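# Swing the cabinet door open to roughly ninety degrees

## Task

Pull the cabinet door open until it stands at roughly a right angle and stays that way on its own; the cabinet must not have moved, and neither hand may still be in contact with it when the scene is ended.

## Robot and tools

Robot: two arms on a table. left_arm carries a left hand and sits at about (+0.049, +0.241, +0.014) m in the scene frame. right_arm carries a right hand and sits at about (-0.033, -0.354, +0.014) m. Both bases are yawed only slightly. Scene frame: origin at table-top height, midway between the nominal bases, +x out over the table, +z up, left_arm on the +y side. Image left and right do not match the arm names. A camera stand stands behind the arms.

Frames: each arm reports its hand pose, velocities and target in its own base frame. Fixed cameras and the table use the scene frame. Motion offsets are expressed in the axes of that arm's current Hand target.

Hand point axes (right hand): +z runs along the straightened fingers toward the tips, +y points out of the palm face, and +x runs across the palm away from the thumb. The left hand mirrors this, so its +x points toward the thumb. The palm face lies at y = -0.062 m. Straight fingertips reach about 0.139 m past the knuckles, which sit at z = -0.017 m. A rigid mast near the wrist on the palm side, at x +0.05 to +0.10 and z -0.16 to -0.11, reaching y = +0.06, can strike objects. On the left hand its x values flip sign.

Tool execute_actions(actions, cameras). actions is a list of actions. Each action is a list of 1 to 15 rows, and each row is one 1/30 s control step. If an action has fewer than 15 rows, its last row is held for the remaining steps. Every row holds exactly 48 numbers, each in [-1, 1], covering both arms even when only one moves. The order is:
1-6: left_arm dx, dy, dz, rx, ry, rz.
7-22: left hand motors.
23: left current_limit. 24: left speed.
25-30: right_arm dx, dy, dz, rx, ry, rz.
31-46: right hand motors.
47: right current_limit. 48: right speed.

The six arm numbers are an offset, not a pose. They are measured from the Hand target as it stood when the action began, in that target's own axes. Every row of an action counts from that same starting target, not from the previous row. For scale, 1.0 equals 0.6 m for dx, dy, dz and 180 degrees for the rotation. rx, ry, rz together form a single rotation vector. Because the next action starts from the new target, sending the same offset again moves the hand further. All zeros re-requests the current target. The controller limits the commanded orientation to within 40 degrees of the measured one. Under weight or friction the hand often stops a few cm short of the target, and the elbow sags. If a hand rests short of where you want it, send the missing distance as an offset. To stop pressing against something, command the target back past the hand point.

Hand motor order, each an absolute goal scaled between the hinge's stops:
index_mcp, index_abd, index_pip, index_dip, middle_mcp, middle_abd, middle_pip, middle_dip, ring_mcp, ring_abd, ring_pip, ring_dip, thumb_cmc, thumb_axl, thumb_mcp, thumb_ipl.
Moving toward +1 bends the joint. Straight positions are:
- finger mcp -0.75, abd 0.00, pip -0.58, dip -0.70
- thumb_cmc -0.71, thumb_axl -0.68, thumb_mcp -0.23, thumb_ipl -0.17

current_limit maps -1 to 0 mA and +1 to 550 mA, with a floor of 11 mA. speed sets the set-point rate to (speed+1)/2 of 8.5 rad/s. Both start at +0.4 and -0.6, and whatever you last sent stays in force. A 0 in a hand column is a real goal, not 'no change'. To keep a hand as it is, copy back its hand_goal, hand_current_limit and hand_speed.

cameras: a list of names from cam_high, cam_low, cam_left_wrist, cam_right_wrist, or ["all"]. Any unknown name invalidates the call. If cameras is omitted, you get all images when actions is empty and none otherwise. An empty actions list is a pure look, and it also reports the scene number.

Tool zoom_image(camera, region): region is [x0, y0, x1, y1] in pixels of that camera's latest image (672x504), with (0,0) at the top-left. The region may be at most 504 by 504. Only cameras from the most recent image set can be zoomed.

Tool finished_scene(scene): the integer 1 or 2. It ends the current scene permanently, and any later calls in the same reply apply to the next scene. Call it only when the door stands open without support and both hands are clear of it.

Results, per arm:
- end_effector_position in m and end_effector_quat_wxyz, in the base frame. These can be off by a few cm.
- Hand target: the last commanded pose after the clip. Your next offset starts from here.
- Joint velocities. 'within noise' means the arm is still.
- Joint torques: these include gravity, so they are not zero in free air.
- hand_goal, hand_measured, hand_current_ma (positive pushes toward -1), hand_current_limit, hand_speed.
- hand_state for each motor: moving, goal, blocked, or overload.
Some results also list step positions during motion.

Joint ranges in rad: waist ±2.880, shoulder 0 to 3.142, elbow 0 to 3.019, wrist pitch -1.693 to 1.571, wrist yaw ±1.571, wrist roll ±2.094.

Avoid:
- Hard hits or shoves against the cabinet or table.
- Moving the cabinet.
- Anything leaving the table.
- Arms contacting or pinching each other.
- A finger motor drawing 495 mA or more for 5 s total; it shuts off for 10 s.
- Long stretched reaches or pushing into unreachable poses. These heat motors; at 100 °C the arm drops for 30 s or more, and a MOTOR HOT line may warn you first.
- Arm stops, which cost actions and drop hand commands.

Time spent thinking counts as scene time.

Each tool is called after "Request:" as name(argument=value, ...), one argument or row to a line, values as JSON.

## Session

Request:
execute_actions(
  actions=[],
)

Scene clock: 0.00 s.
left_arm: end_effector_position=(+0.3882, +0.1721, +0.1361) hand_goal=(-0.754, +0.000, -0.576, -0.696, -0.754, +0.000, -0.576, -0.696, -0.754, +0.000, -0.576, -0.696, -0.714, -0.678, -0.226, -0.168) hand_measured=(-0.754, +0.000, -0.576, -0.696, -0.754, +0.000, -0.576, -0.696, -0.754, +0.000, -0.576, -0.696, -0.714, -0.678, -0.226, -0.168) hand_current_ma=(+0, +0, +0, +0, +0, +0, +0, +0, +0, +0, +0, +0, +0, +0, +0, +0) hand_state=(goal, goal, goal, goal, goal, goal, goal, goal, goal, goal, goal, goal, goal, goal, goal, goal) hand_current_limit=0.40 hand_speed=-0.60 end_effector_quat_wxyz=(+0.325, +0.238, +0.900, -0.166) | right_arm: end_effector_position=(+0.5868, -0.0268, +0.3783) hand_goal=(-0.754, +0.000, -0.576, -0.696, -0.754, +0.000, -0.576, -0.696, -0.754, +0.000, -0.576, -0.696, -0.714, -0.678, -0.226, -0.168) hand_measured=(-0.754, +0.000, -0.576, -0.696, -0.754, +0.000, -0.576, -0.696, -0.754, +0.000, -0.576, -0.696, -0.714, -0.678, -0.226, -0.168) hand_current_ma=(+0, +0, +0, +0, +0, +0, +0, +0, +0, +0, +0, +0, +0, +0, +0, +0) hand_state=(goal, goal, goal, goal, goal, goal, goal, goal, goal, goal, goal, goal, goal, goal, goal, goal) hand_current_limit=0.40 hand_speed=-0.60 end_effector_quat_wxyz=(+0.384, +0.786, +0.408, +0.260)
Joint positions: left_arm=[0.57 1.206 0.814 -0.937 0.714 -0.574] | right_arm=[0.209 1.37 1.224 -0.592 0.563 0.568]
Joint velocities: within noise
Joint torques (N m): no reading
Heat: left arm: hottest elbow 35 °C; right arm: hottest elbow 29 °C.
Hand target: left_arm +0.3966, +0.1774, +0.1493; +0.334, +0.242, +0.897, -0.156 | right_arm +0.5908, -0.0260, +0.3965; +0.389, +0.783, +0.400, +0.276

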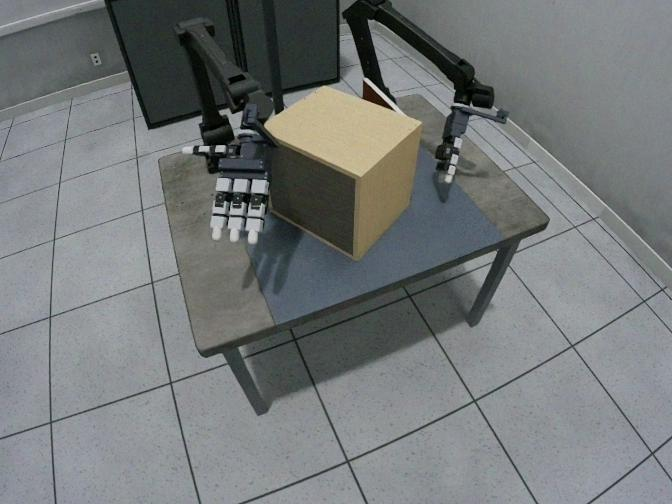

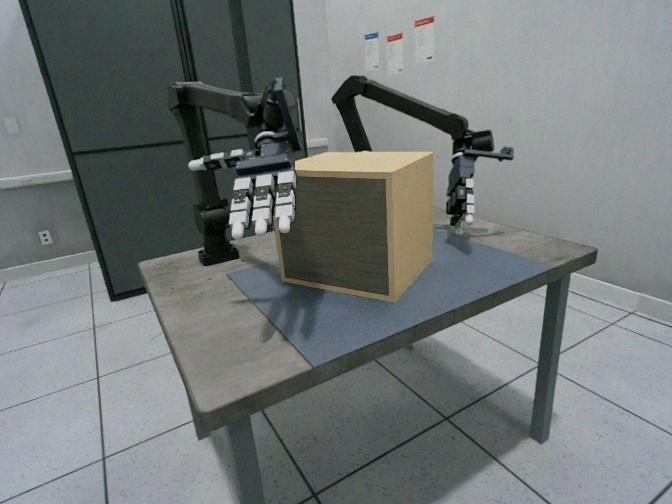

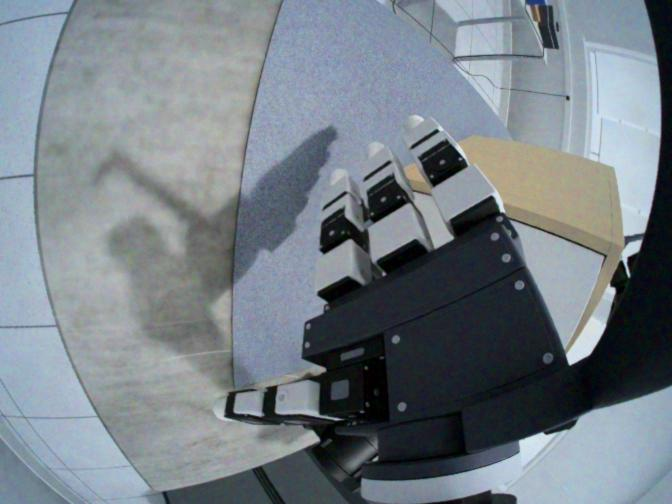

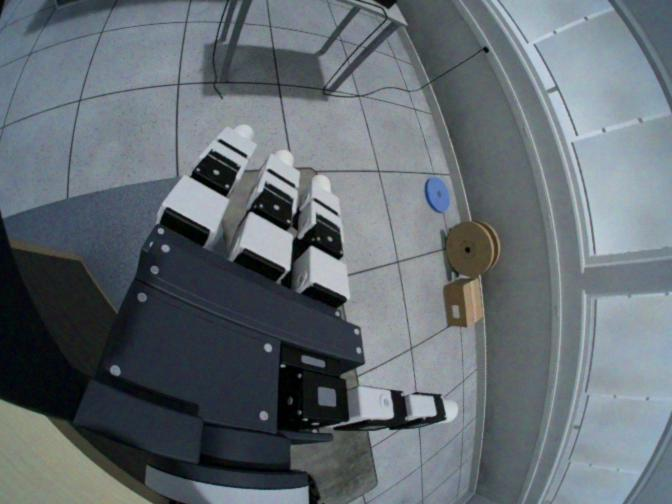

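Request:
zoom_image(
  camera="cam_high",
  region=[250, 60, 450, 270],
)

Request:
zoom_image(
  camera="cam_left_wrist",
  region=[370, 100, 650, 400],
)

Request:
zoom_image(
  camera="cam_low",
  region=[260, 60, 540, 320],
)

Scaled by 2.400 from the camera's 672x504 image, which has a finer 960x720 frame.

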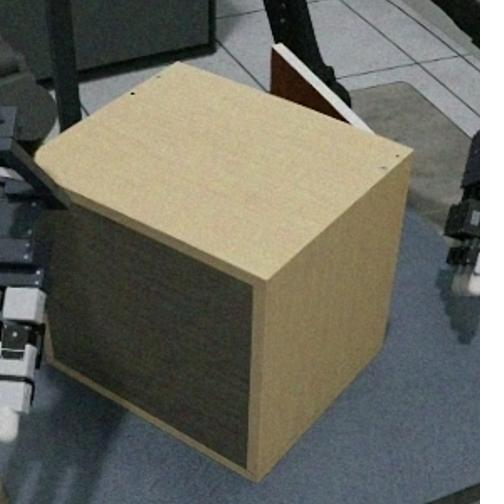

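Scaled by 1.680 from the camera's 672x504 image, which has a finer 960x720 frame.

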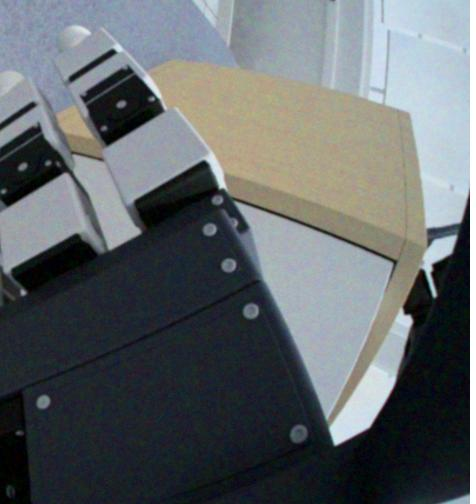

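Scaled by 1.800 from the camera's 672x504 image, which has a finer 960x720 frame.

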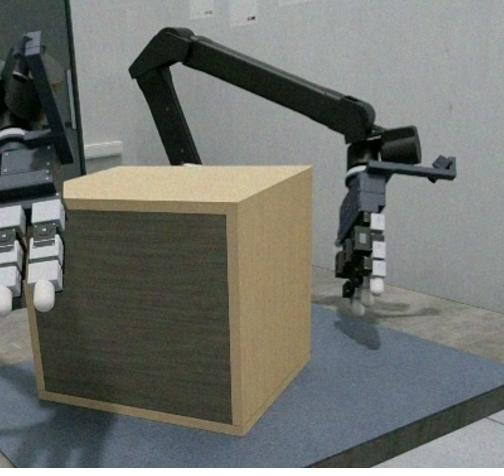

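Request:
zoom_image(
  camera="cam_high",
  region=[170, 90, 260, 190],
)

Request:
zoom_image(
  camera="cam_high",
  region=[330, 40, 450, 140],
)

Request:
zoom_image(
  camera="cam_low",
  region=[180, 190, 260, 280],
)

Scaled by 5.040 from the camera's 672x504 image, which has a finer 960x720 frame.

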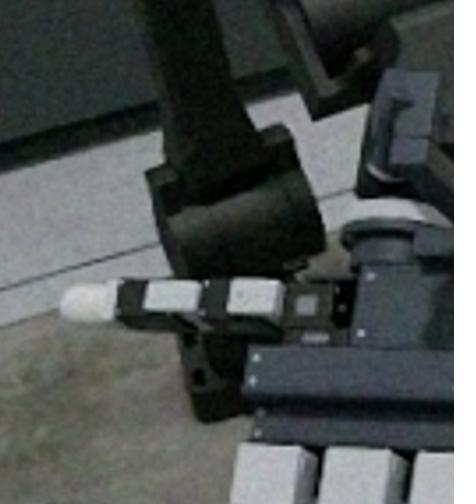

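Scaled by 4.200 from the camera's 672x504 image, which has a finer 960x720 frame.

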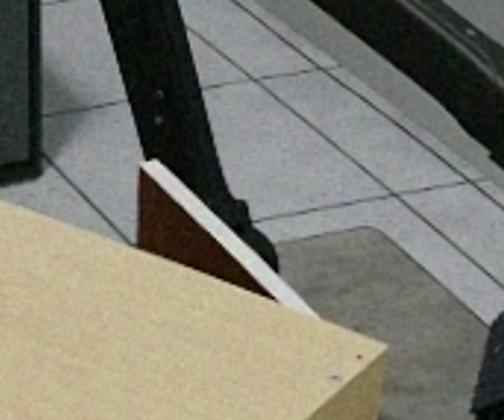

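Scaled by 5.600 from the camera's 672x504 image, which has a finer 960x720 frame.

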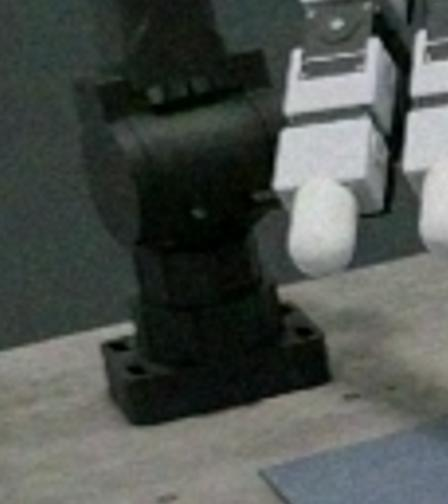

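Request:
execute_actions(
  actions=[
    [[-0.0833,-0.038,-0.1052,0,0,0,-0.754,0,-0.576,-0.696,-0.754,0,-0.576,-0.696,-0.754,0,-0.576,-0.696,-0.714,-0.678,-0.226,-0.168,0.4,-0.6,0,0,0,0,0,0,-0.754,0,-0.576,-0.696,-0.754,0,-0.576,-0.696,-0.754,0,-0.576,-0.696,-0.714,-0.678,-0.226,-0.168,0.4,-0.6]],
    [[-0.0833,-0.038,-0.1052,0,0,0,-0.754,0,-0.576,-0.696,-0.754,0,-0.576,-0.696,-0.754,0,-0.576,-0.696,-0.714,-0.678,-0.226,-0.168,0.4,-0.6,0,0,0,0,0,0,-0.754,0,-0.576,-0.696,-0.754,0,-0.576,-0.696,-0.754,0,-0.576,-0.696,-0.714,-0.678,-0.226,-0.168,0.4,-0.6]],
    [[-0.0833,-0.038,-0.1052,0,0,0,-0.754,0,-0.576,-0.696,-0.754,0,-0.576,-0.696,-0.754,0,-0.576,-0.696,-0.714,-0.678,-0.226,-0.168,0.4,-0.6,0,0,0,0,0,0,-0.754,0,-0.576,-0.696,-0.754,0,-0.576,-0.696,-0.754,0,-0.576,-0.696,-0.714,-0.678,-0.226,-0.168,0.4,-0.6]],
    [[-0.0833,-0.038,-0.1052,0,0,0,-0.754,0,-0.576,-0.696,-0.754,0,-0.576,-0.696,-0.754,0,-0.576,-0.696,-0.714,-0.678,-0.226,-0.168,0.4,-0.6,0,0,0,0,0,0,-0.754,0,-0.576,-0.696,-0.754,0,-0.576,-0.696,-0.754,0,-0.576,-0.696,-0.714,-0.678,-0.226,-0.168,0.4,-0.6]],
    [[0,0,0,0.0433,0.0751,0.1401,-0.754,0,-0.576,-0.696,-0.754,0,-0.576,-0.696,-0.754,0,-0.576,-0.696,-0.714,-0.678,-0.226,-0.168,0.4,-0.6,0,0,0,0,0,0,-0.754,0,-0.576,-0.696,-0.754,0,-0.576,-0.696,-0.754,0,-0.576,-0.696,-0.714,-0.678,-0.226,-0.168,0.4,-0.6]],
    [[0,0,0,0.0433,0.0751,0.1401,-0.754,0,-0.576,-0.696,-0.754,0,-0.576,-0.696,-0.754,0,-0.576,-0.696,-0.714,-0.678,-0.226,-0.168,0.4,-0.6,0,0,0,0,0,0,-0.754,0,-0.576,-0.696,-0.754,0,-0.576,-0.696,-0.754,0,-0.576,-0.696,-0.714,-0.678,-0.226,-0.168,0.4,-0.6]],
    [[0,0,0,0.0433,0.0751,0.1401,-0.754,0,-0.576,-0.696,-0.754,0,-0.576,-0.696,-0.754,0,-0.576,-0.696,-0.714,-0.678,-0.226,-0.168,0.4,-0.6,0,0,0,0,0,0,-0.754,0,-0.576,-0.696,-0.754,0,-0.576,-0.696,-0.754,0,-0.576,-0.696,-0.714,-0.678,-0.226,-0.168,0.4,-0.6]],
  ],
  cameras=["cam_high","cam_left_wrist"],
)

Scene clock: 342.03 s.
left_arm: end_effector_position=(+0.3463, +0.1426, +0.4606) hand_goal=(-0.754, +0.000, -0.576, -0.696, -0.754, +0.000, -0.576, -0.696, -0.754, +0.000, -0.576, -0.696, -0.714, -0.678, -0.226, -0.168) hand_measured=(-0.754, +0.000, -0.576, -0.696, -0.754, -0.002, -0.576, -0.696, -0.754, +0.000, -0.576, -0.696, -0.716, -0.678, -0.224, -0.168) hand_current_ma=(+0, +0, +0, +0, +0, +0, +0, +0, +0, +0, +0, +0, -1, +0, +2, +0) hand_state=(goal, goal, goal, goal, goal, goal, goal, goal, goal, goal, goal, goal, goal, goal, goal, goal) hand_current_limit=0.40 hand_speed=-0.60 end_effector_quat_wxyz=(+0.046, +0.791, +0.581, +0.183) | right_arm: end_effector_position=(+0.5868, -0.0268, +0.3783) hand_goal=(-0.754, +0.000, -0.576, -0.696, -0.754, +0.000, -0.576, -0.696, -0.754, +0.000, -0.576, -0.696, -0.714, -0.678, -0.226, -0.168) hand_measured=(-0.758, +0.000, -0.576, -0.696, -0.758, +0.000, -0.576, -0.696, -0.758, +0.000, -0.576, -0.696, -0.718, -0.678, -0.226, -0.168) hand_current_ma=(+0, +0, +0, +0, +0, +0, +0, +0, +0, +0, +0, +0, -1, +0, +0, +0) hand_state=(goal, goal, goal, goal, goal, goal, goal, goal, goal, goal, goal, goal, goal, goal, goal, goal) hand_current_limit=0.40 hand_speed=-0.60 end_effector_quat_wxyz=(+0.384, +0.786, +0.408, +0.260)
Joint positions: left_arm=[0.549 0.995 1.474 -1.674 0.059 0.841] | right_arm=[0.209 1.37 1.224 -0.592 0.563 0.568]
Joint torques (N m): left_arm=[2.2 -3.19 13.52 0.85 -0.04 0.1] | right_arm=[-0.56 -12.28 12.41 1.92 0.43 -0.11]
Heat: left arm: hottest elbow 44 °C; right arm: hottest elbow 47 °C.
Hand target: left_arm +0.3470, +0.1468, +0.4787; +0.000, +0.819, +0.574, +0.000 | right_arm +0.5908, -0.0260, +0.3965; +0.389, +0.783, +0.400, +0.276
Off the commanded pose: left_arm 0.019 m, 22 deg | right_arm 0.019 m, 2 deg.
joint sent to its limit (left arm) — joint 4 (wrist pitch), lower limit. The joint targets are off in orientation, not in position.
Step readings (end_effector_position of left_arm | right_arm):
0: (+0.3882, +0.1721, +0.1361) | (+0.5868, -0.0268, +0.3783)
1: (+0.3880, +0.1719, +0.1359) | (+0.5868, -0.0268, +0.3783)
2: (+0.3858, +0.1706, +0.1365) | (+0.5868, -0.0268, +0.3783)
4: (+0.3783, +0.1660, +0.1412) | (+0.5868, -0.0268, +0.3783)
8: (+0.3720, +0.1620, +0.1760) | (+0.5868, -0.0268, +0.3783)
15: (+0.3759, +0.1645, +0.2144) | (+0.5868, -0.0268, +0.3783)
16: (+0.3749, +0.1638, +0.2140) | (+0.5868, -0.0268, +0.3783)
17: (+0.3720, +0.1620, +0.2145) | (+0.5868, -0.0268, +0.3783)
19: (+0.3661, +0.1586, +0.2206) | (+0.5868, -0.0268, +0.3783)
23: (+0.3652, +0.1580, +0.2593) | (+0.5868, -0.0268, +0.3783)
30: (+0.3650, +0.1576, +0.2952) | (+0.5868, -0.0268, +0.3783)
31: (+0.3641, +0.1570, +0.2951) | (+0.5868, -0.0268, +0.3783)
32: (+0.3612, +0.1553, +0.2962) | (+0.5868, -0.0268, +0.3783)
34: (+0.3560, +0.1524, +0.3055) | (+0.5868, -0.0268, +0.3783)
38: (+0.3560, +0.1524, +0.3508) | (+0.5868, -0.0268, +0.3783)
45: (+0.3533, +0.1502, +0.3789) | (+0.5868, -0.0268, +0.3783)
46: (+0.3525, +0.1498, +0.3789) | (+0.5868, -0.0268, +0.3783)
47: (+0.3510, +0.1495, +0.3802) | (+0.5868, -0.0268, +0.3783)
49: (+0.3488, +0.1502, +0.3908) | (+0.5868, -0.0268, +0.3783)
53: (+0.3489, +0.1505, +0.4346) | (+0.5868, -0.0268, +0.3783)
60: (+0.3447, +0.1475, +0.4630) | (+0.5868, -0.0268, +0.3783)
61: (+0.3443, +0.1482, +0.4626) | (+0.5868, -0.0268, +0.3783)
62: (+0.3436, +0.1518, +0.4621) | (+0.5868, -0.0268, +0.3783)
64: (+0.3439, +0.1565, +0.4635) | (+0.5868, -0.0268, +0.3783)
68: (+0.3458, +0.1560, +0.4685) | (+0.5868, -0.0268, +0.3783)
75: (+0.3471, +0.1518, +0.4767) | (+0.5868, -0.0268, +0.3783)
76: (+0.3474, +0.1521, +0.4770) | (+0.5868, -0.0268, +0.3783)
77: (+0.3467, +0.1550, +0.4766) | (+0.5868, -0.0268, +0.3783)
79: (+0.3447, +0.1590, +0.4732) | (+0.5868, -0.0268, +0.3783)
83: (+0.3434, +0.1588, +0.4680) | (+0.5868, -0.0268, +0.3783)
90: (+0.3489, +0.1509, +0.4724) | (+0.5868, -0.0268, +0.3783)
91: (+0.3491, +0.1506, +0.4726) | (+0.5868, -0.0268, +0.3783)
92: (+0.3483, +0.1526, +0.4723) | (+0.5868, -0.0268, +0.3783)
94: (+0.3466, +0.1562, +0.4713) | (+0.5868, -0.0268, +0.3783)
98: (+0.3443, +0.1567, +0.4694) | (+0.5868, -0.0268, +0.3783)
105: (+0.3435, +0.1481, +0.4663) | (+0.5868, -0.0268, +0.3783)
Images, in order (width x height): cam_high 672x504, cam_left_wrist 672x504.

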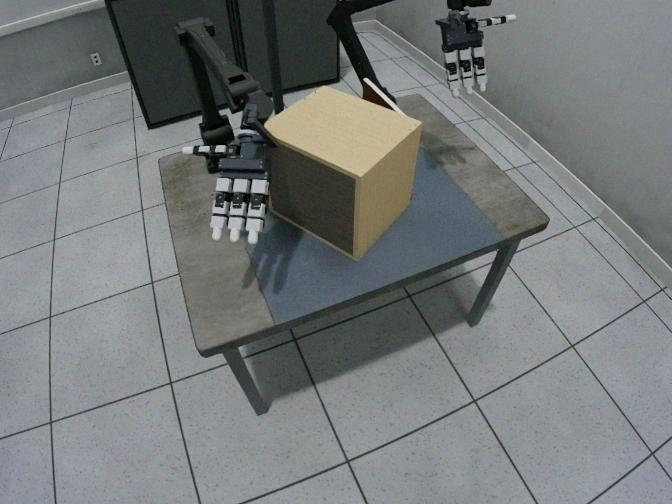

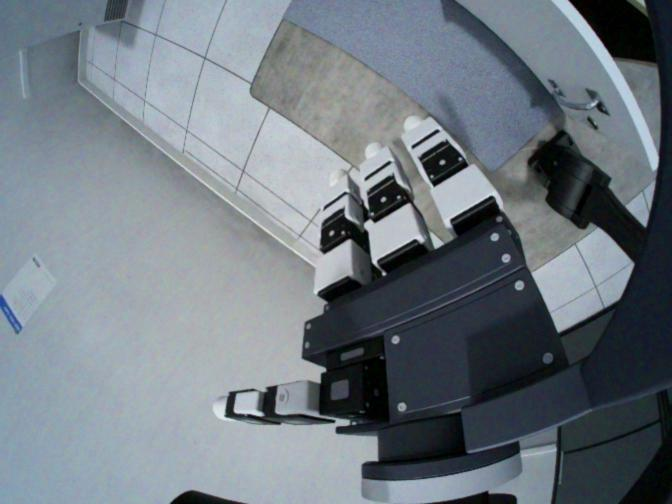

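Request:
zoom_image(
  camera="cam_left_wrist",
  region=[500, 0, 672, 260],
)

Scaled by 1.938 from the camera's 672x504 image, which has a finer 960x720 frame.

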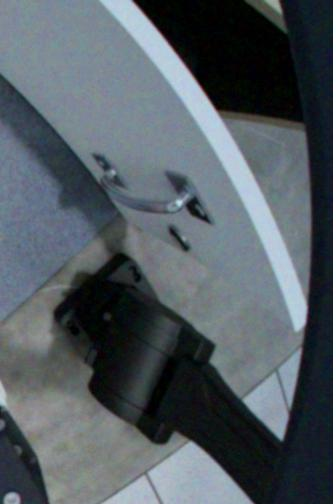

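Request:
execute_actions(
  actions=[
    [[-0.1137,-0.0233,-0.003,0,0,0,-0.754,0,-0.576,-0.696,-0.754,0,-0.576,-0.696,-0.754,0,-0.576,-0.696,-0.714,-0.678,-0.226,-0.168,0.4,-0.6,0,0,0,0,0,0,-0.754,0,-0.576,-0.696,-0.754,0,-0.576,-0.696,-0.754,0,-0.576,-0.696,-0.714,-0.678,-0.226,-0.168,0.4,-0.6]],
    [[-0.1137,-0.0233,-0.003,0,0,0,-0.754,0,-0.576,-0.696,-0.754,0,-0.576,-0.696,-0.754,0,-0.576,-0.696,-0.714,-0.678,-0.226,-0.168,0.4,-0.6,0,0,0,0,0,0,-0.754,0,-0.576,-0.696,-0.754,0,-0.576,-0.696,-0.754,0,-0.576,-0.696,-0.714,-0.678,-0.226,-0.168,0.4,-0.6]],
    [[-0.1137,-0.0233,-0.003,0,0,0,-0.754,0,-0.576,-0.696,-0.754,0,-0.576,-0.696,-0.754,0,-0.576,-0.696,-0.714,-0.678,-0.226,-0.168,0.4,-0.6,0,0,0,0,0,0,-0.754,0,-0.576,-0.696,-0.754,0,-0.576,-0.696,-0.754,0,-0.576,-0.696,-0.714,-0.678,-0.226,-0.168,0.4,-0.6]],
    [[0,0,0,-0.0156,0.0011,0.1179,-0.754,0,-0.576,-0.696,-0.754,0,-0.576,-0.696,-0.754,0,-0.576,-0.696,-0.714,-0.678,-0.226,-0.168,0.4,-0.6,0,0,0,0,0,0,-0.754,0,-0.576,-0.696,-0.754,0,-0.576,-0.696,-0.754,0,-0.576,-0.696,-0.714,-0.678,-0.226,-0.168,0.4,-0.6]],
    [[0,0,0,-0.0156,0.0011,0.1179,-0.754,0,-0.576,-0.696,-0.754,0,-0.576,-0.696,-0.754,0,-0.576,-0.696,-0.714,-0.678,-0.226,-0.168,0.4,-0.6,0,0,0,0,0,0,-0.754,0,-0.576,-0.696,-0.754,0,-0.576,-0.696,-0.754,0,-0.576,-0.696,-0.714,-0.678,-0.226,-0.168,0.4,-0.6]],
    [[0,0,0,-0.0156,0.0011,0.1179,-0.754,0,-0.576,-0.696,-0.754,0,-0.576,-0.696,-0.754,0,-0.576,-0.696,-0.714,-0.678,-0.226,-0.168,0.4,-0.6,0,0,0,0,0,0,-0.754,0,-0.576,-0.696,-0.754,0,-0.576,-0.696,-0.754,0,-0.576,-0.696,-0.714,-0.678,-0.226,-0.168,0.4,-0.6]],
  ],
  cameras=["cam_high","cam_left_wrist"],
)

Request:
zoom_image(
  camera="cam_left_wrist",
  region=[200, 0, 672, 380],
)

Scene clock: 454.60 s.
left_arm: end_effector_position=(+0.2396, -0.0321, +0.4615) hand_goal=(-0.754, +0.000, -0.576, -0.696, -0.754, +0.000, -0.576, -0.696, -0.754, +0.000, -0.576, -0.696, -0.714, -0.678, -0.226, -0.168) hand_measured=(-0.756, +0.000, -0.576, -0.696, -0.756, +0.000, -0.576, -0.696, -0.756, +0.000, -0.576, -0.696, -0.718, -0.678, -0.224, -0.168) hand_current_ma=(-1, +0, +0, +0, -1, +0, +0, +0, -1, +0, +0, +0, -3, +0, +3, +0) hand_state=(goal, goal, goal, goal, goal, goal, goal, goal, goal, goal, goal, goal, goal, goal, goal, goal) hand_current_limit=0.40 hand_speed=-0.60 end_effector_quat_wxyz=(+0.025, +0.958, +0.085, +0.274) | right_arm: end_effector_position=(+0.5868, -0.0268, +0.3783) hand_goal=(-0.754, +0.000, -0.576, -0.696, -0.754, +0.000, -0.576, -0.696, -0.754, +0.000, -0.576, -0.696, -0.714, -0.678, -0.226, -0.168) hand_measured=(-0.758, +0.000, -0.576, -0.696, -0.758, +0.000, -0.576, -0.696, -0.758, +0.000, -0.576, -0.696, -0.718, -0.678, -0.226, -0.168) hand_current_ma=(+0, +0, +0, +0, +0, +0, +0, +0, +0, +0, +0, +0, -1, +0, +0, +0) hand_state=(goal, goal, goal, goal, goal, goal, goal, goal, goal, goal, goal, goal, goal, goal, goal, goal) hand_current_limit=0.40 hand_speed=-0.60 end_effector_quat_wxyz=(+0.384, +0.786, +0.408, +0.260)
Joint positions: left_arm=[0.394 0.712 1.338 -1.676 0.206 1.733] | right_arm=[0.209 1.37 1.224 -0.592 0.563 0.568]
Joint torques (N m): left_arm=[2.02 1.26 14.13 1.21 0.46 0.07] | right_arm=[-0.44 -12.4 12.42 1.92 0.44 -0.11]
Heat: left arm: hottest elbow 47 °C; right arm: hottest elbow 47 °C.
Hand target: left_arm +0.2376, -0.0313, +0.4842; +0.054, +0.996, +0.054, +0.044 | right_arm +0.5908, -0.0260, +0.3965; +0.389, +0.783, +0.400, +0.276
Off the commanded pose: left_arm 0.023 m, 27 deg | right_arm 0.019 m, 2 deg.
joint sent to its limit (left arm) — joint 4 (wrist pitch), lower limit. The joint targets are off in orientation, not in position.
Step readings (end_effector_position of left_arm | right_arm):
0: (+0.3462, +0.1426, +0.4606) | (+0.5868, -0.0268, +0.3783)
1: (+0.3461, +0.1426, +0.4607) | (+0.5868, -0.0268, +0.3783)
2: (+0.3455, +0.1418, +0.4614) | (+0.5868, -0.0268, +0.3783)
4: (+0.3422, +0.1349, +0.4615) | (+0.5868, -0.0268, +0.3783)
8: (+0.3259, +0.1057, +0.4700) | (+0.5868, -0.0268, +0.3783)
15: (+0.3061, +0.0869, +0.4907) | (+0.5868, -0.0268, +0.3783)
16: (+0.3060, +0.0866, +0.4904) | (+0.5868, -0.0268, +0.3783)
17: (+0.3054, +0.0838, +0.4886) | (+0.5868, -0.0268, +0.3783)
19: (+0.3033, +0.0729, +0.4788) | (+0.5868, -0.0268, +0.3783)
23: (+0.2896, +0.0420, +0.4721) | (+0.5868, -0.0268, +0.3783)
30: (+0.2713, +0.0274, +0.4878) | (+0.5868, -0.0268, +0.3783)
31: (+0.2712, +0.0268, +0.4879) | (+0.5868, -0.0268, +0.3783)
32: (+0.2706, +0.0236, +0.4868) | (+0.5868, -0.0268, +0.3783)
34: (+0.2675, +0.0107, +0.4807) | (+0.5868, -0.0268, +0.3783)
38: (+0.2507, -0.0206, +0.4776) | (+0.5868, -0.0268, +0.3783)
45: (+0.2355, -0.0330, +0.4873) | (+0.5868, -0.0268, +0.3783)
46: (+0.2355, -0.0334, +0.4873) | (+0.5868, -0.0268, +0.3783)
47: (+0.2357, -0.0337, +0.4871) | (+0.5868, -0.0268, +0.3783)
49: (+0.2356, -0.0329, +0.4869) | (+0.5868, -0.0268, +0.3783)
53: (+0.2356, -0.0293, +0.4861) | (+0.5868, -0.0268, +0.3783)
60: (+0.2363, -0.0294, +0.4838) | (+0.5868, -0.0268, +0.3783)
61: (+0.2364, -0.0297, +0.4834) | (+0.5868, -0.0268, +0.3783)
62: (+0.2365, -0.0296, +0.4825) | (+0.5868, -0.0268, +0.3783)
64: (+0.2367, -0.0287, +0.4805) | (+0.5868, -0.0268, +0.3783)
68: (+0.2389, -0.0247, +0.4744) | (+0.5868, -0.0268, +0.3783)
75: (+0.2421, -0.0270, +0.4657) | (+0.5868, -0.0268, +0.3783)
76: (+0.2421, -0.0275, +0.4648) | (+0.5868, -0.0268, +0.3783)
77: (+0.2418, -0.0278, +0.4639) | (+0.5868, -0.0268, +0.3783)
79: (+0.2415, -0.0278, +0.4636) | (+0.5868, -0.0268, +0.3783)
83: (+0.2433, -0.0245, +0.4661) | (+0.5868, -0.0268, +0.3783)
90: (+0.2439, -0.0283, +0.4632) | (+0.5868, -0.0268, +0.3783)
Images, in order (width x height): cam_high 672x504, cam_left_wrist 672x504.

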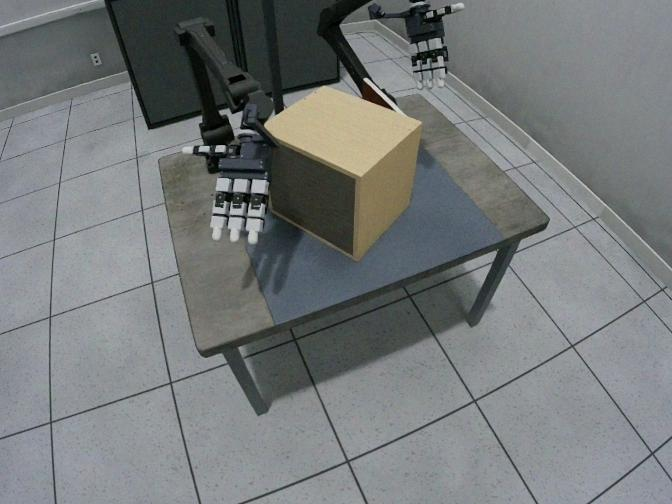

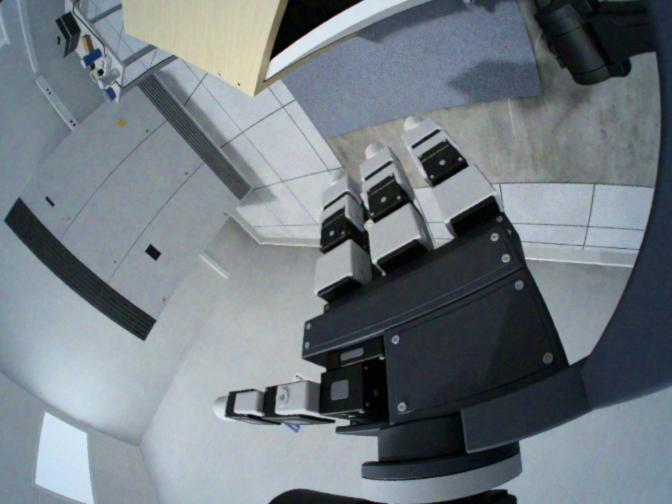

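Scaled by 1.068 from the camera's 672x504 image, which has a finer 960x720 frame.

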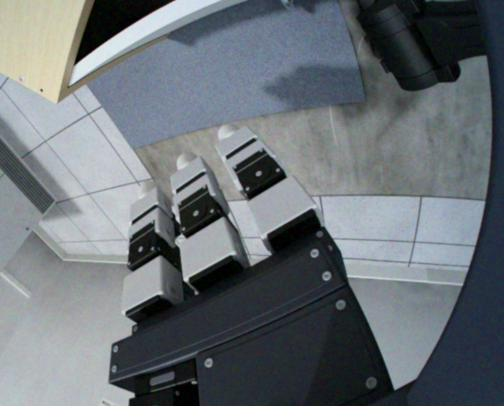

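Request:
execute_actions(
  actions=[
    [[-0.0713,0.0913,0.0045,0,0,0,-0.754,0,-0.576,-0.696,-0.754,0,-0.576,-0.696,-0.754,0,-0.576,-0.696,-0.714,-0.678,-0.226,-0.168,0.4,-0.6,0,0,0,0,0,0,-0.754,0,-0.576,-0.696,-0.754,0,-0.576,-0.696,-0.754,0,-0.576,-0.696,-0.714,-0.678,-0.226,-0.168,0.4,-0.6]],
    [[-0.0713,0.0913,0.0045,0,0,0,-0.754,0,-0.576,-0.696,-0.754,0,-0.576,-0.696,-0.754,0,-0.576,-0.696,-0.714,-0.678,-0.226,-0.168,0.4,-0.6,0,0,0,0,0,0,-0.754,0,-0.576,-0.696,-0.754,0,-0.576,-0.696,-0.754,0,-0.576,-0.696,-0.714,-0.678,-0.226,-0.168,0.4,-0.6]],
    [[-0.0713,0.0913,0.0045,0,0,0,-0.754,0,-0.576,-0.696,-0.754,0,-0.576,-0.696,-0.754,0,-0.576,-0.696,-0.714,-0.678,-0.226,-0.168,0.4,-0.6,0,0,0,0,0,0,-0.754,0,-0.576,-0.696,-0.754,0,-0.576,-0.696,-0.754,0,-0.576,-0.696,-0.714,-0.678,-0.226,-0.168,0.4,-0.6]],
  ],
  cameras=["cam_high","cam_low","cam_left_wrist"],
)

Scene clock: 511.30 s.
left_arm: end_effector_position=(+0.1289, -0.2079, +0.4817) hand_goal=(-0.754, +0.000, -0.576, -0.696, -0.754, +0.000, -0.576, -0.696, -0.754, +0.000, -0.576, -0.696, -0.714, -0.678, -0.226, -0.168) hand_measured=(-0.756, +0.000, -0.576, -0.696, -0.758, +0.000, -0.576, -0.696, -0.756, +0.000, -0.576, -0.696, -0.718, -0.678, -0.224, -0.168) hand_current_ma=(-2, +0, +0, +0, -3, +0, +0, +0, -1, +0, +0, +0, -3, +0, +3, +0) hand_state=(goal, goal, goal, goal, goal, goal, goal, goal, goal, goal, goal, goal, goal, goal, goal, goal) hand_current_limit=0.40 hand_speed=-0.60 end_effector_quat_wxyz=(+0.233, +0.956, +0.013, +0.175) | right_arm: end_effector_position=(+0.5868, -0.0268, +0.3783) hand_goal=(-0.754, +0.000, -0.576, -0.696, -0.754, +0.000, -0.576, -0.696, -0.754, +0.000, -0.576, -0.696, -0.714, -0.678, -0.226, -0.168) hand_measured=(-0.758, +0.000, -0.576, -0.696, -0.758, +0.000, -0.576, -0.696, -0.758, +0.000, -0.576, -0.696, -0.718, -0.678, -0.226, -0.168) hand_current_ma=(+0, +0, +0, +0, +0, +0, +0, +0, +0, +0, +0, +0, -1, +0, +0, +0) hand_state=(goal, goal, goal, goal, goal, goal, goal, goal, goal, goal, goal, goal, goal, goal, goal, goal) hand_current_limit=0.40 hand_speed=-0.60 end_effector_quat_wxyz=(+0.384, +0.786, +0.408, +0.260)
Joint positions: left_arm=[-0.823 0.587 1.282 -1.676 0.049 0.705] | right_arm=[0.209 1.37 1.224 -0.592 0.563 0.568]
Joint torques (N m): left_arm=[0.15 1.96 9.69 1.48 -0.09 -0.27] | right_arm=[-0.32 -12.22 12.45 1.91 0.43 -0.1]
Heat: left arm: hottest elbow 45 °C; right arm: hottest elbow 48 °C.
Hand target: left_arm +0.1283, -0.2090, +0.4843; +0.054, +0.996, +0.054, +0.044 | right_arm +0.5908, -0.0260, +0.3965; +0.389, +0.783, +0.400, +0.276
Off the commanded pose: left_arm 0.003 m, 26 deg | right_arm 0.019 m, 2 deg.
joint sent to its limit (left arm) — joint 4 (wrist pitch), lower limit. The joint targets are off in orientation, not in position.
Step readings (end_effector_position of left_arm | right_arm):
0: (+0.2396, -0.0321, +0.4615) | (+0.5868, -0.0268, +0.3783)
1: (+0.2396, -0.0322, +0.4615) | (+0.5868, -0.0268, +0.3783)
2: (+0.2381, -0.0341, +0.4623) | (+0.5868, -0.0268, +0.3783)
4: (+0.2337, -0.0444, +0.4648) | (+0.5868, -0.0268, +0.3783)
8: (+0.2109, -0.0740, +0.4765) | (+0.5868, -0.0268, +0.3783)
15: (+0.1945, -0.0896, +0.4841) | (+0.5868, -0.0268, +0.3783)
16: (+0.1950, -0.0905, +0.4841) | (+0.5868, -0.0268, +0.3783)
17: (+0.1946, -0.0940, +0.4837) | (+0.5868, -0.0268, +0.3783)
19: (+0.1885, -0.1074, +0.4820) | (+0.5868, -0.0268, +0.3783)
23: (+0.1679, -0.1353, +0.4796) | (+0.5868, -0.0268, +0.3783)
30: (+0.1608, -0.1488, +0.4832) | (+0.5868, -0.0268, +0.3783)
31: (+0.1607, -0.1499, +0.4837) | (+0.5868, -0.0268, +0.3783)
32: (+0.1585, -0.1537, +0.4844) | (+0.5868, -0.0268, +0.3783)
34: (+0.1478, -0.1674, +0.4850) | (+0.5868, -0.0268, +0.3783)
38: (+0.1223, -0.1932, +0.4845) | (+0.5868, -0.0268, +0.3783)
45: (+0.1214, -0.2076, +0.4805) | (+0.5868, -0.0268, +0.3783)
Images, in order (width x height): cam_high 672x504, cam_low 672x504, cam_left_wrist 672x504.

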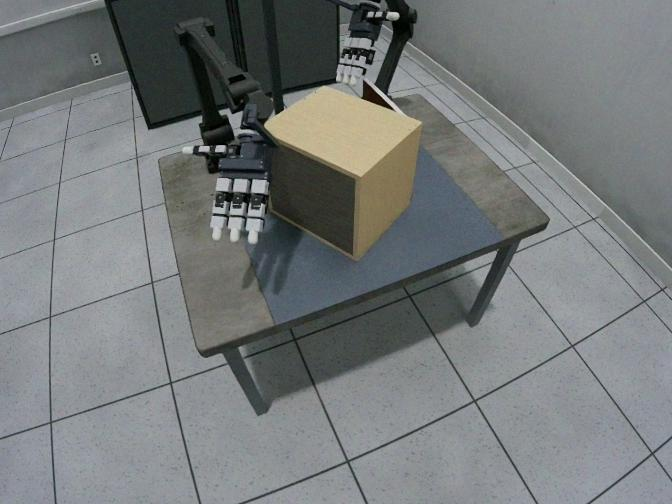

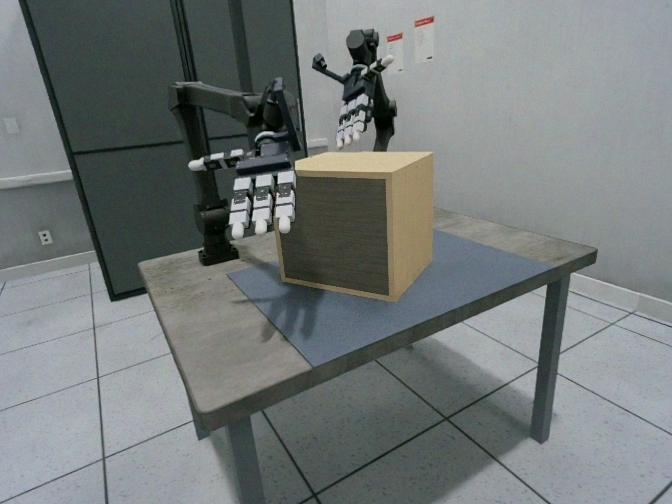

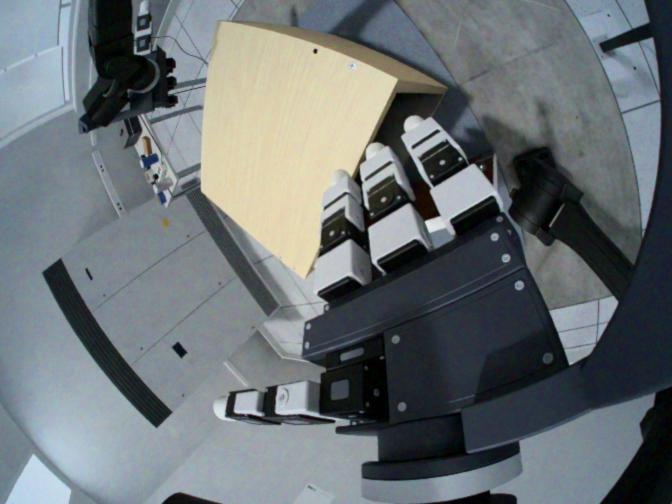

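Request:
zoom_image(
  camera="cam_left_wrist",
  region=[280, 40, 580, 300],
)

Request:
zoom_image(
  camera="cam_high",
  region=[250, 0, 450, 150],
)

Scaled by 1.680 from the camera's 672x504 image, which has a finer 960x720 frame.

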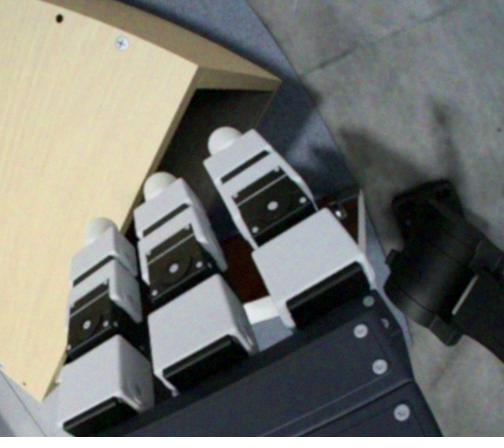

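Scaled by 2.520 from the camera's 672x504 image, which has a finer 960x720 frame.

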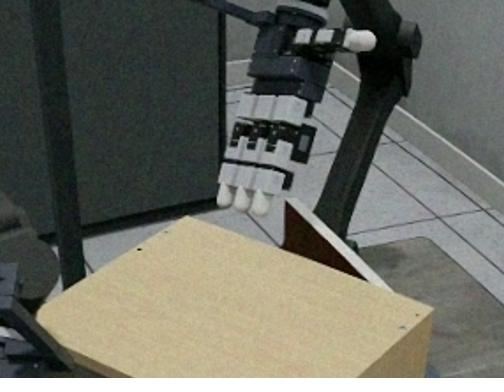

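Request:
execute_actions(
  actions=[
    [[-0.0137,-0.08,0.0572,0,0,0,-0.754,0,-0.576,-0.696,-0.754,0,-0.576,-0.696,-0.754,0,-0.576,-0.696,-0.714,-0.678,-0.226,-0.168,0.4,-0.6,0,0,0,0,0,0,-0.754,0,-0.576,-0.696,-0.754,0,-0.576,-0.696,-0.754,0,-0.576,-0.696,-0.714,-0.678,-0.226,-0.168,0.4,-0.6]],
  ],
  cameras=["cam_high","cam_left_wrist"],
)

Request:
zoom_image(
  camera="cam_left_wrist",
  region=[280, 40, 580, 300],
)

Request:
zoom_image(
  camera="cam_high",
  region=[250, 0, 450, 150],
)

Scene clock: 558.53 s.
left_arm: end_effector_position=(+0.1173, -0.1694, +0.4458) hand_goal=(-0.754, +0.000, -0.576, -0.696, -0.754, +0.000, -0.576, -0.696, -0.754, +0.000, -0.576, -0.696, -0.714, -0.678, -0.226, -0.168) hand_measured=(-0.756, +0.000, -0.576, -0.696, -0.758, +0.000, -0.576, -0.696, -0.756, +0.000, -0.576, -0.696, -0.718, -0.678, -0.224, -0.168) hand_current_ma=(-2, +0, +0, +0, -3, +0, +0, +0, -1, +0, +0, +0, -3, +0, +3, +0) hand_state=(goal, goal, goal, goal, goal, goal, goal, goal, goal, goal, goal, goal, goal, goal, goal, goal) hand_current_limit=0.40 hand_speed=-0.60 end_effector_quat_wxyz=(+0.227, +0.952, +0.050, +0.197) | right_arm: end_effector_position=(+0.5868, -0.0268, +0.3783) hand_goal=(-0.754, +0.000, -0.576, -0.696, -0.754, +0.000, -0.576, -0.696, -0.754, +0.000, -0.576, -0.696, -0.714, -0.678, -0.226, -0.168) hand_measured=(-0.758, +0.000, -0.576, -0.696, -0.758, +0.000, -0.576, -0.696, -0.758, +0.000, -0.576, -0.696, -0.718, -0.678, -0.226, -0.168) hand_current_ma=(+0, +0, +0, +0, +0, +0, +0, +0, +0, +0, +0, +0, -1, +0, +0, +0) hand_state=(goal, goal, goal, goal, goal, goal, goal, goal, goal, goal, goal, goal, goal, goal, goal, goal) hand_current_limit=0.40 hand_speed=-0.60 end_effector_quat_wxyz=(+0.384, +0.786, +0.408, +0.260)
Joint positions: left_arm=[-0.765 0.435 1.151 -1.677 0.021 0.694] | right_arm=[0.209 1.37 1.224 -0.592 0.563 0.568]
Joint torques (N m): left_arm=[1.96 3.02 8.61 1.62 -0.09 -0.09] | right_arm=[-0.44 -12.22 12.46 1.87 0.43 -0.11]
Heat: left arm: hottest elbow 42 °C; right arm: hottest elbow 48 °C.
Hand target: left_arm +0.1183, -0.1660, +0.4441; +0.054, +0.996, +0.054, +0.044 | right_arm +0.5908, -0.0260, +0.3965; +0.389, +0.783, +0.400, +0.276
Off the commanded pose: left_arm 0.004 m, 27 deg | right_arm 0.019 m, 2 deg.
joint sent to its limit (left arm) — joint 4 (wrist pitch), lower limit. The joint targets are off in orientation, not in position.
Step readings (end_effector_position of left_arm | right_arm):
0: (+0.1290, -0.2079, +0.4817) | (+0.5868, -0.0268, +0.3783)
1: (+0.1290, -0.2078, +0.4814) | (+0.5868, -0.0268, +0.3783)
2: (+0.1292, -0.2068, +0.4790) | (+0.5868, -0.0268, +0.3783)
4: (+0.1273, -0.2011, +0.4667) | (+0.5868, -0.0268, +0.3783)
8: (+0.1216, -0.1839, +0.4450) | (+0.5868, -0.0268, +0.3783)
15: (+0.1163, -0.1694, +0.4489) | (+0.5868, -0.0268, +0.3783)
Images, in order (width x height): cam_high 672x504, cam_left_wrist 672x504.

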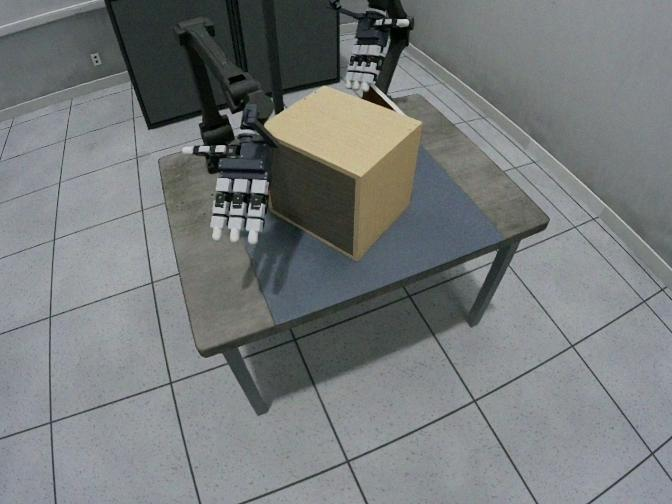

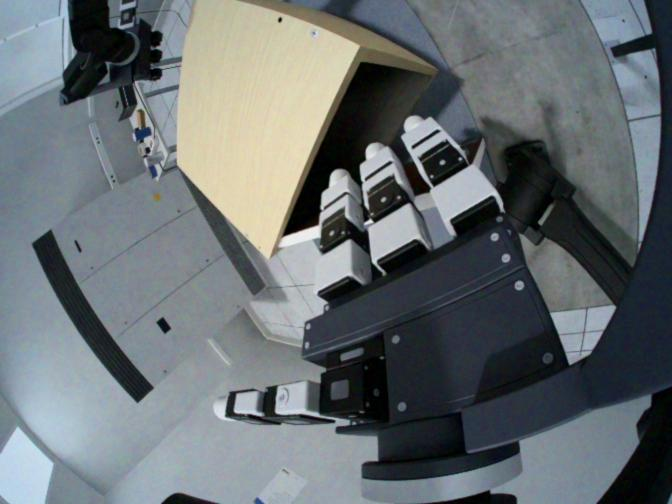

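Scaled by 1.680 from the camera's 672x504 image, which has a finer 960x720 frame.

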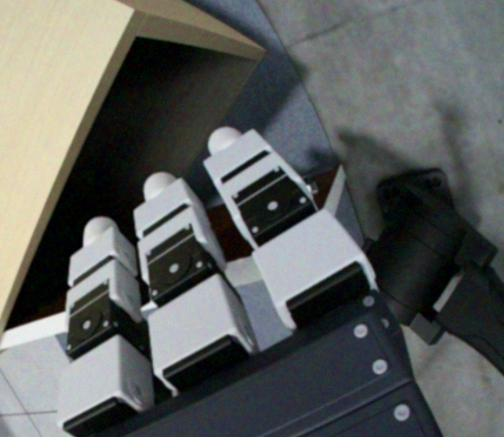

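Scaled by 2.520 from the camera's 672x504 image, which has a finer 960x720 frame.

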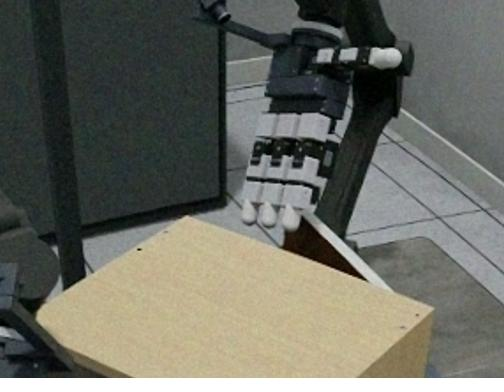

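Request:
execute_actions(
  actions=[
    [[-0.0042,-0.025,0.0727,0,0,0,-0.754,0,-0.576,-0.696,-0.754,0,-0.576,-0.696,-0.754,0,-0.576,-0.696,-0.714,-0.678,-0.226,-0.168,0.4,-0.6,0,0,0,0,0,0,-0.754,0,-0.576,-0.696,-0.754,0,-0.576,-0.696,-0.754,0,-0.576,-0.696,-0.714,-0.678,-0.226,-0.168,0.4,-0.6]],
  ],
  cameras=["cam_high","cam_left_wrist"],
)

Request:
zoom_image(
  camera="cam_left_wrist",
  region=[280, 40, 580, 300],
)

Request:
zoom_image(
  camera="cam_high",
  region=[250, 0, 450, 150],
)

Scene clock: 592.50 s.
left_arm: end_effector_position=(+0.1196, -0.1599, +0.4037) hand_goal=(-0.754, +0.000, -0.576, -0.696, -0.754, +0.000, -0.576, -0.696, -0.754, +0.000, -0.576, -0.696, -0.714, -0.678, -0.226, -0.168) hand_measured=(-0.748, +0.000, -0.574, -0.696, -0.758, +0.000, -0.576, -0.696, -0.760, +0.000, -0.576, -0.696, -0.718, -0.678, -0.222, -0.168) hand_current_ma=(+7, +0, +2, +0, -3, +0, +0, +0, -6, +0, +0, +0, -3, +0, +3, +0) hand_state=(goal, goal, goal, goal, goal, goal, goal, goal, goal, goal, goal, goal, goal, goal, goal, goal) hand_current_limit=0.40 hand_speed=-0.60 end_effector_quat_wxyz=(+0.200, +0.959, +0.063, +0.189) | right_arm: end_effector_position=(+0.5868, -0.0268, +0.3783) hand_goal=(-0.754, +0.000, -0.576, -0.696, -0.754, +0.000, -0.576, -0.696, -0.754, +0.000, -0.576, -0.696, -0.714, -0.678, -0.226, -0.168) hand_measured=(-0.758, +0.000, -0.576, -0.696, -0.758, +0.000, -0.576, -0.696, -0.758, +0.000, -0.576, -0.696, -0.718, -0.678, -0.226, -0.168) hand_current_ma=(+0, +0, +0, +0, +0, +0, +0, +0, +0, +0, +0, +0, -1, +0, +0, +0) hand_state=(goal, goal, goal, goal, goal, goal, goal, goal, goal, goal, goal, goal, goal, goal, goal, goal) hand_current_limit=0.40 hand_speed=-0.60 end_effector_quat_wxyz=(+0.384, +0.786, +0.408, +0.260)
Joint positions: left_arm=[-0.709 0.387 1.05 -1.677 0.021 0.725] | right_arm=[0.209 1.37 1.224 -0.592 0.563 0.568]
Joint torques (N m): left_arm=[2.49 2.96 8.05 1.46 -0.11 0.11] | right_arm=[-0.38 -12.34 12.45 1.89 0.44 -0.1]
Heat: left arm: hottest elbow 41 °C; right arm: hottest elbow 48 °C.
Hand target: left_arm +0.1185, -0.1560, +0.3991; +0.054, +0.996, +0.054, +0.044 | right_arm +0.5908, -0.0260, +0.3965; +0.389, +0.783, +0.400, +0.276
Off the commanded pose: left_arm 0.006 m, 24 deg | right_arm 0.019 m, 2 deg.
joint sent to its limit (left arm) — joint 4 (wrist pitch), lower limit. The joint targets are off in orientation, not in position.
Step readings (end_effector_position of left_arm | right_arm):
0: (+0.1173, -0.1694, +0.4458) | (+0.5868, -0.0268, +0.3783)
1: (+0.1176, -0.1694, +0.4450) | (+0.5868, -0.0268, +0.3783)
2: (+0.1181, -0.1691, +0.4425) | (+0.5868, -0.0268, +0.3783)
4: (+0.1191, -0.1674, +0.4296) | (+0.5868, -0.0268, +0.3783)
8: (+0.1213, -0.1639, +0.4030) | (+0.5868, -0.0268, +0.3783)
15: (+0.1200, -0.1599, +0.4037) | (+0.5868, -0.0268, +0.3783)
Images, in order (width x height): cam_high 672x504, cam_left_wrist 672x504.

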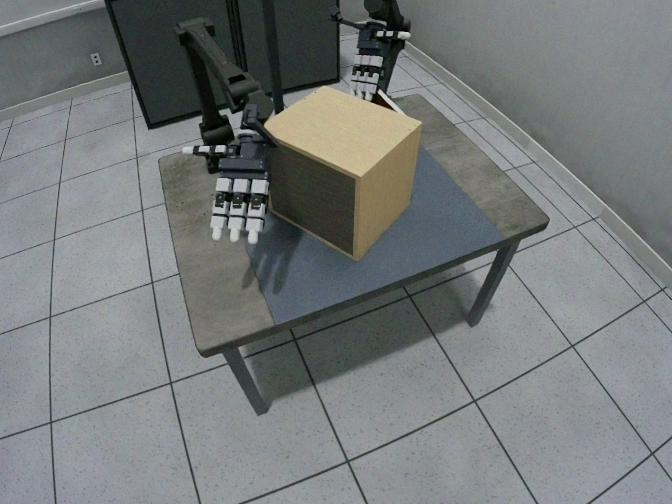

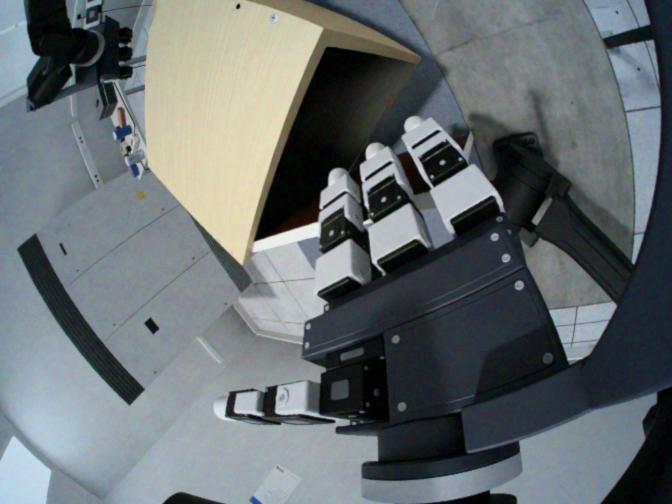

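Scaled by 1.680 from the camera's 672x504 image, which has a finer 960x720 frame.

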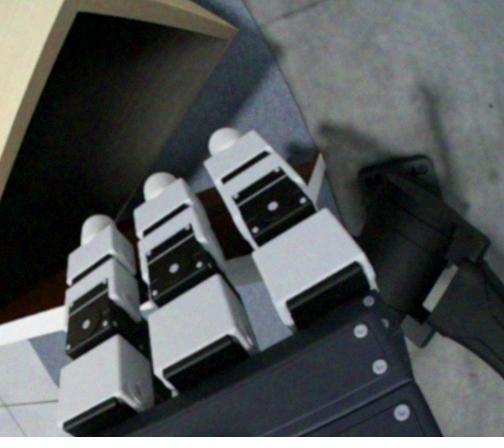

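Scaled by 2.520 from the camera's 672x504 image, which has a finer 960x720 frame.

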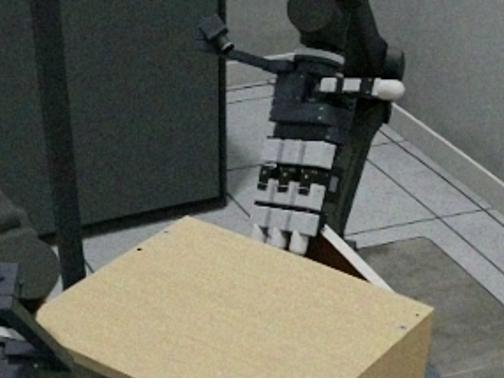

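Request:
zoom_image(
  camera="cam_left_wrist",
  region=[300, 120, 420, 260],
)

Request:
zoom_image(
  camera="cam_high",
  region=[330, 60, 420, 130],
)

Scaled by 3.600 from the camera's 672x504 image, which has a finer 960x720 frame.

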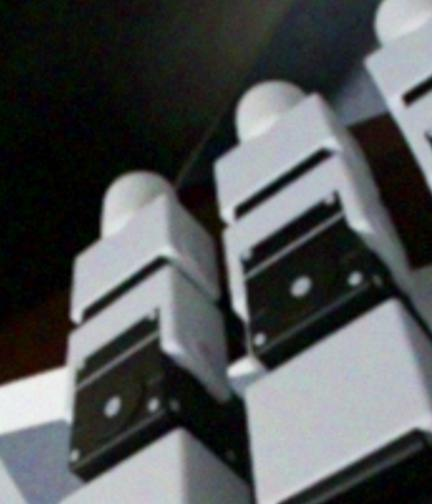

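Scaled by 5.600 from the camera's 672x504 image, which has a finer 960x720 frame.

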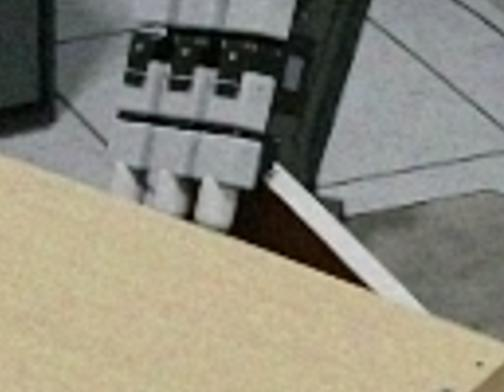

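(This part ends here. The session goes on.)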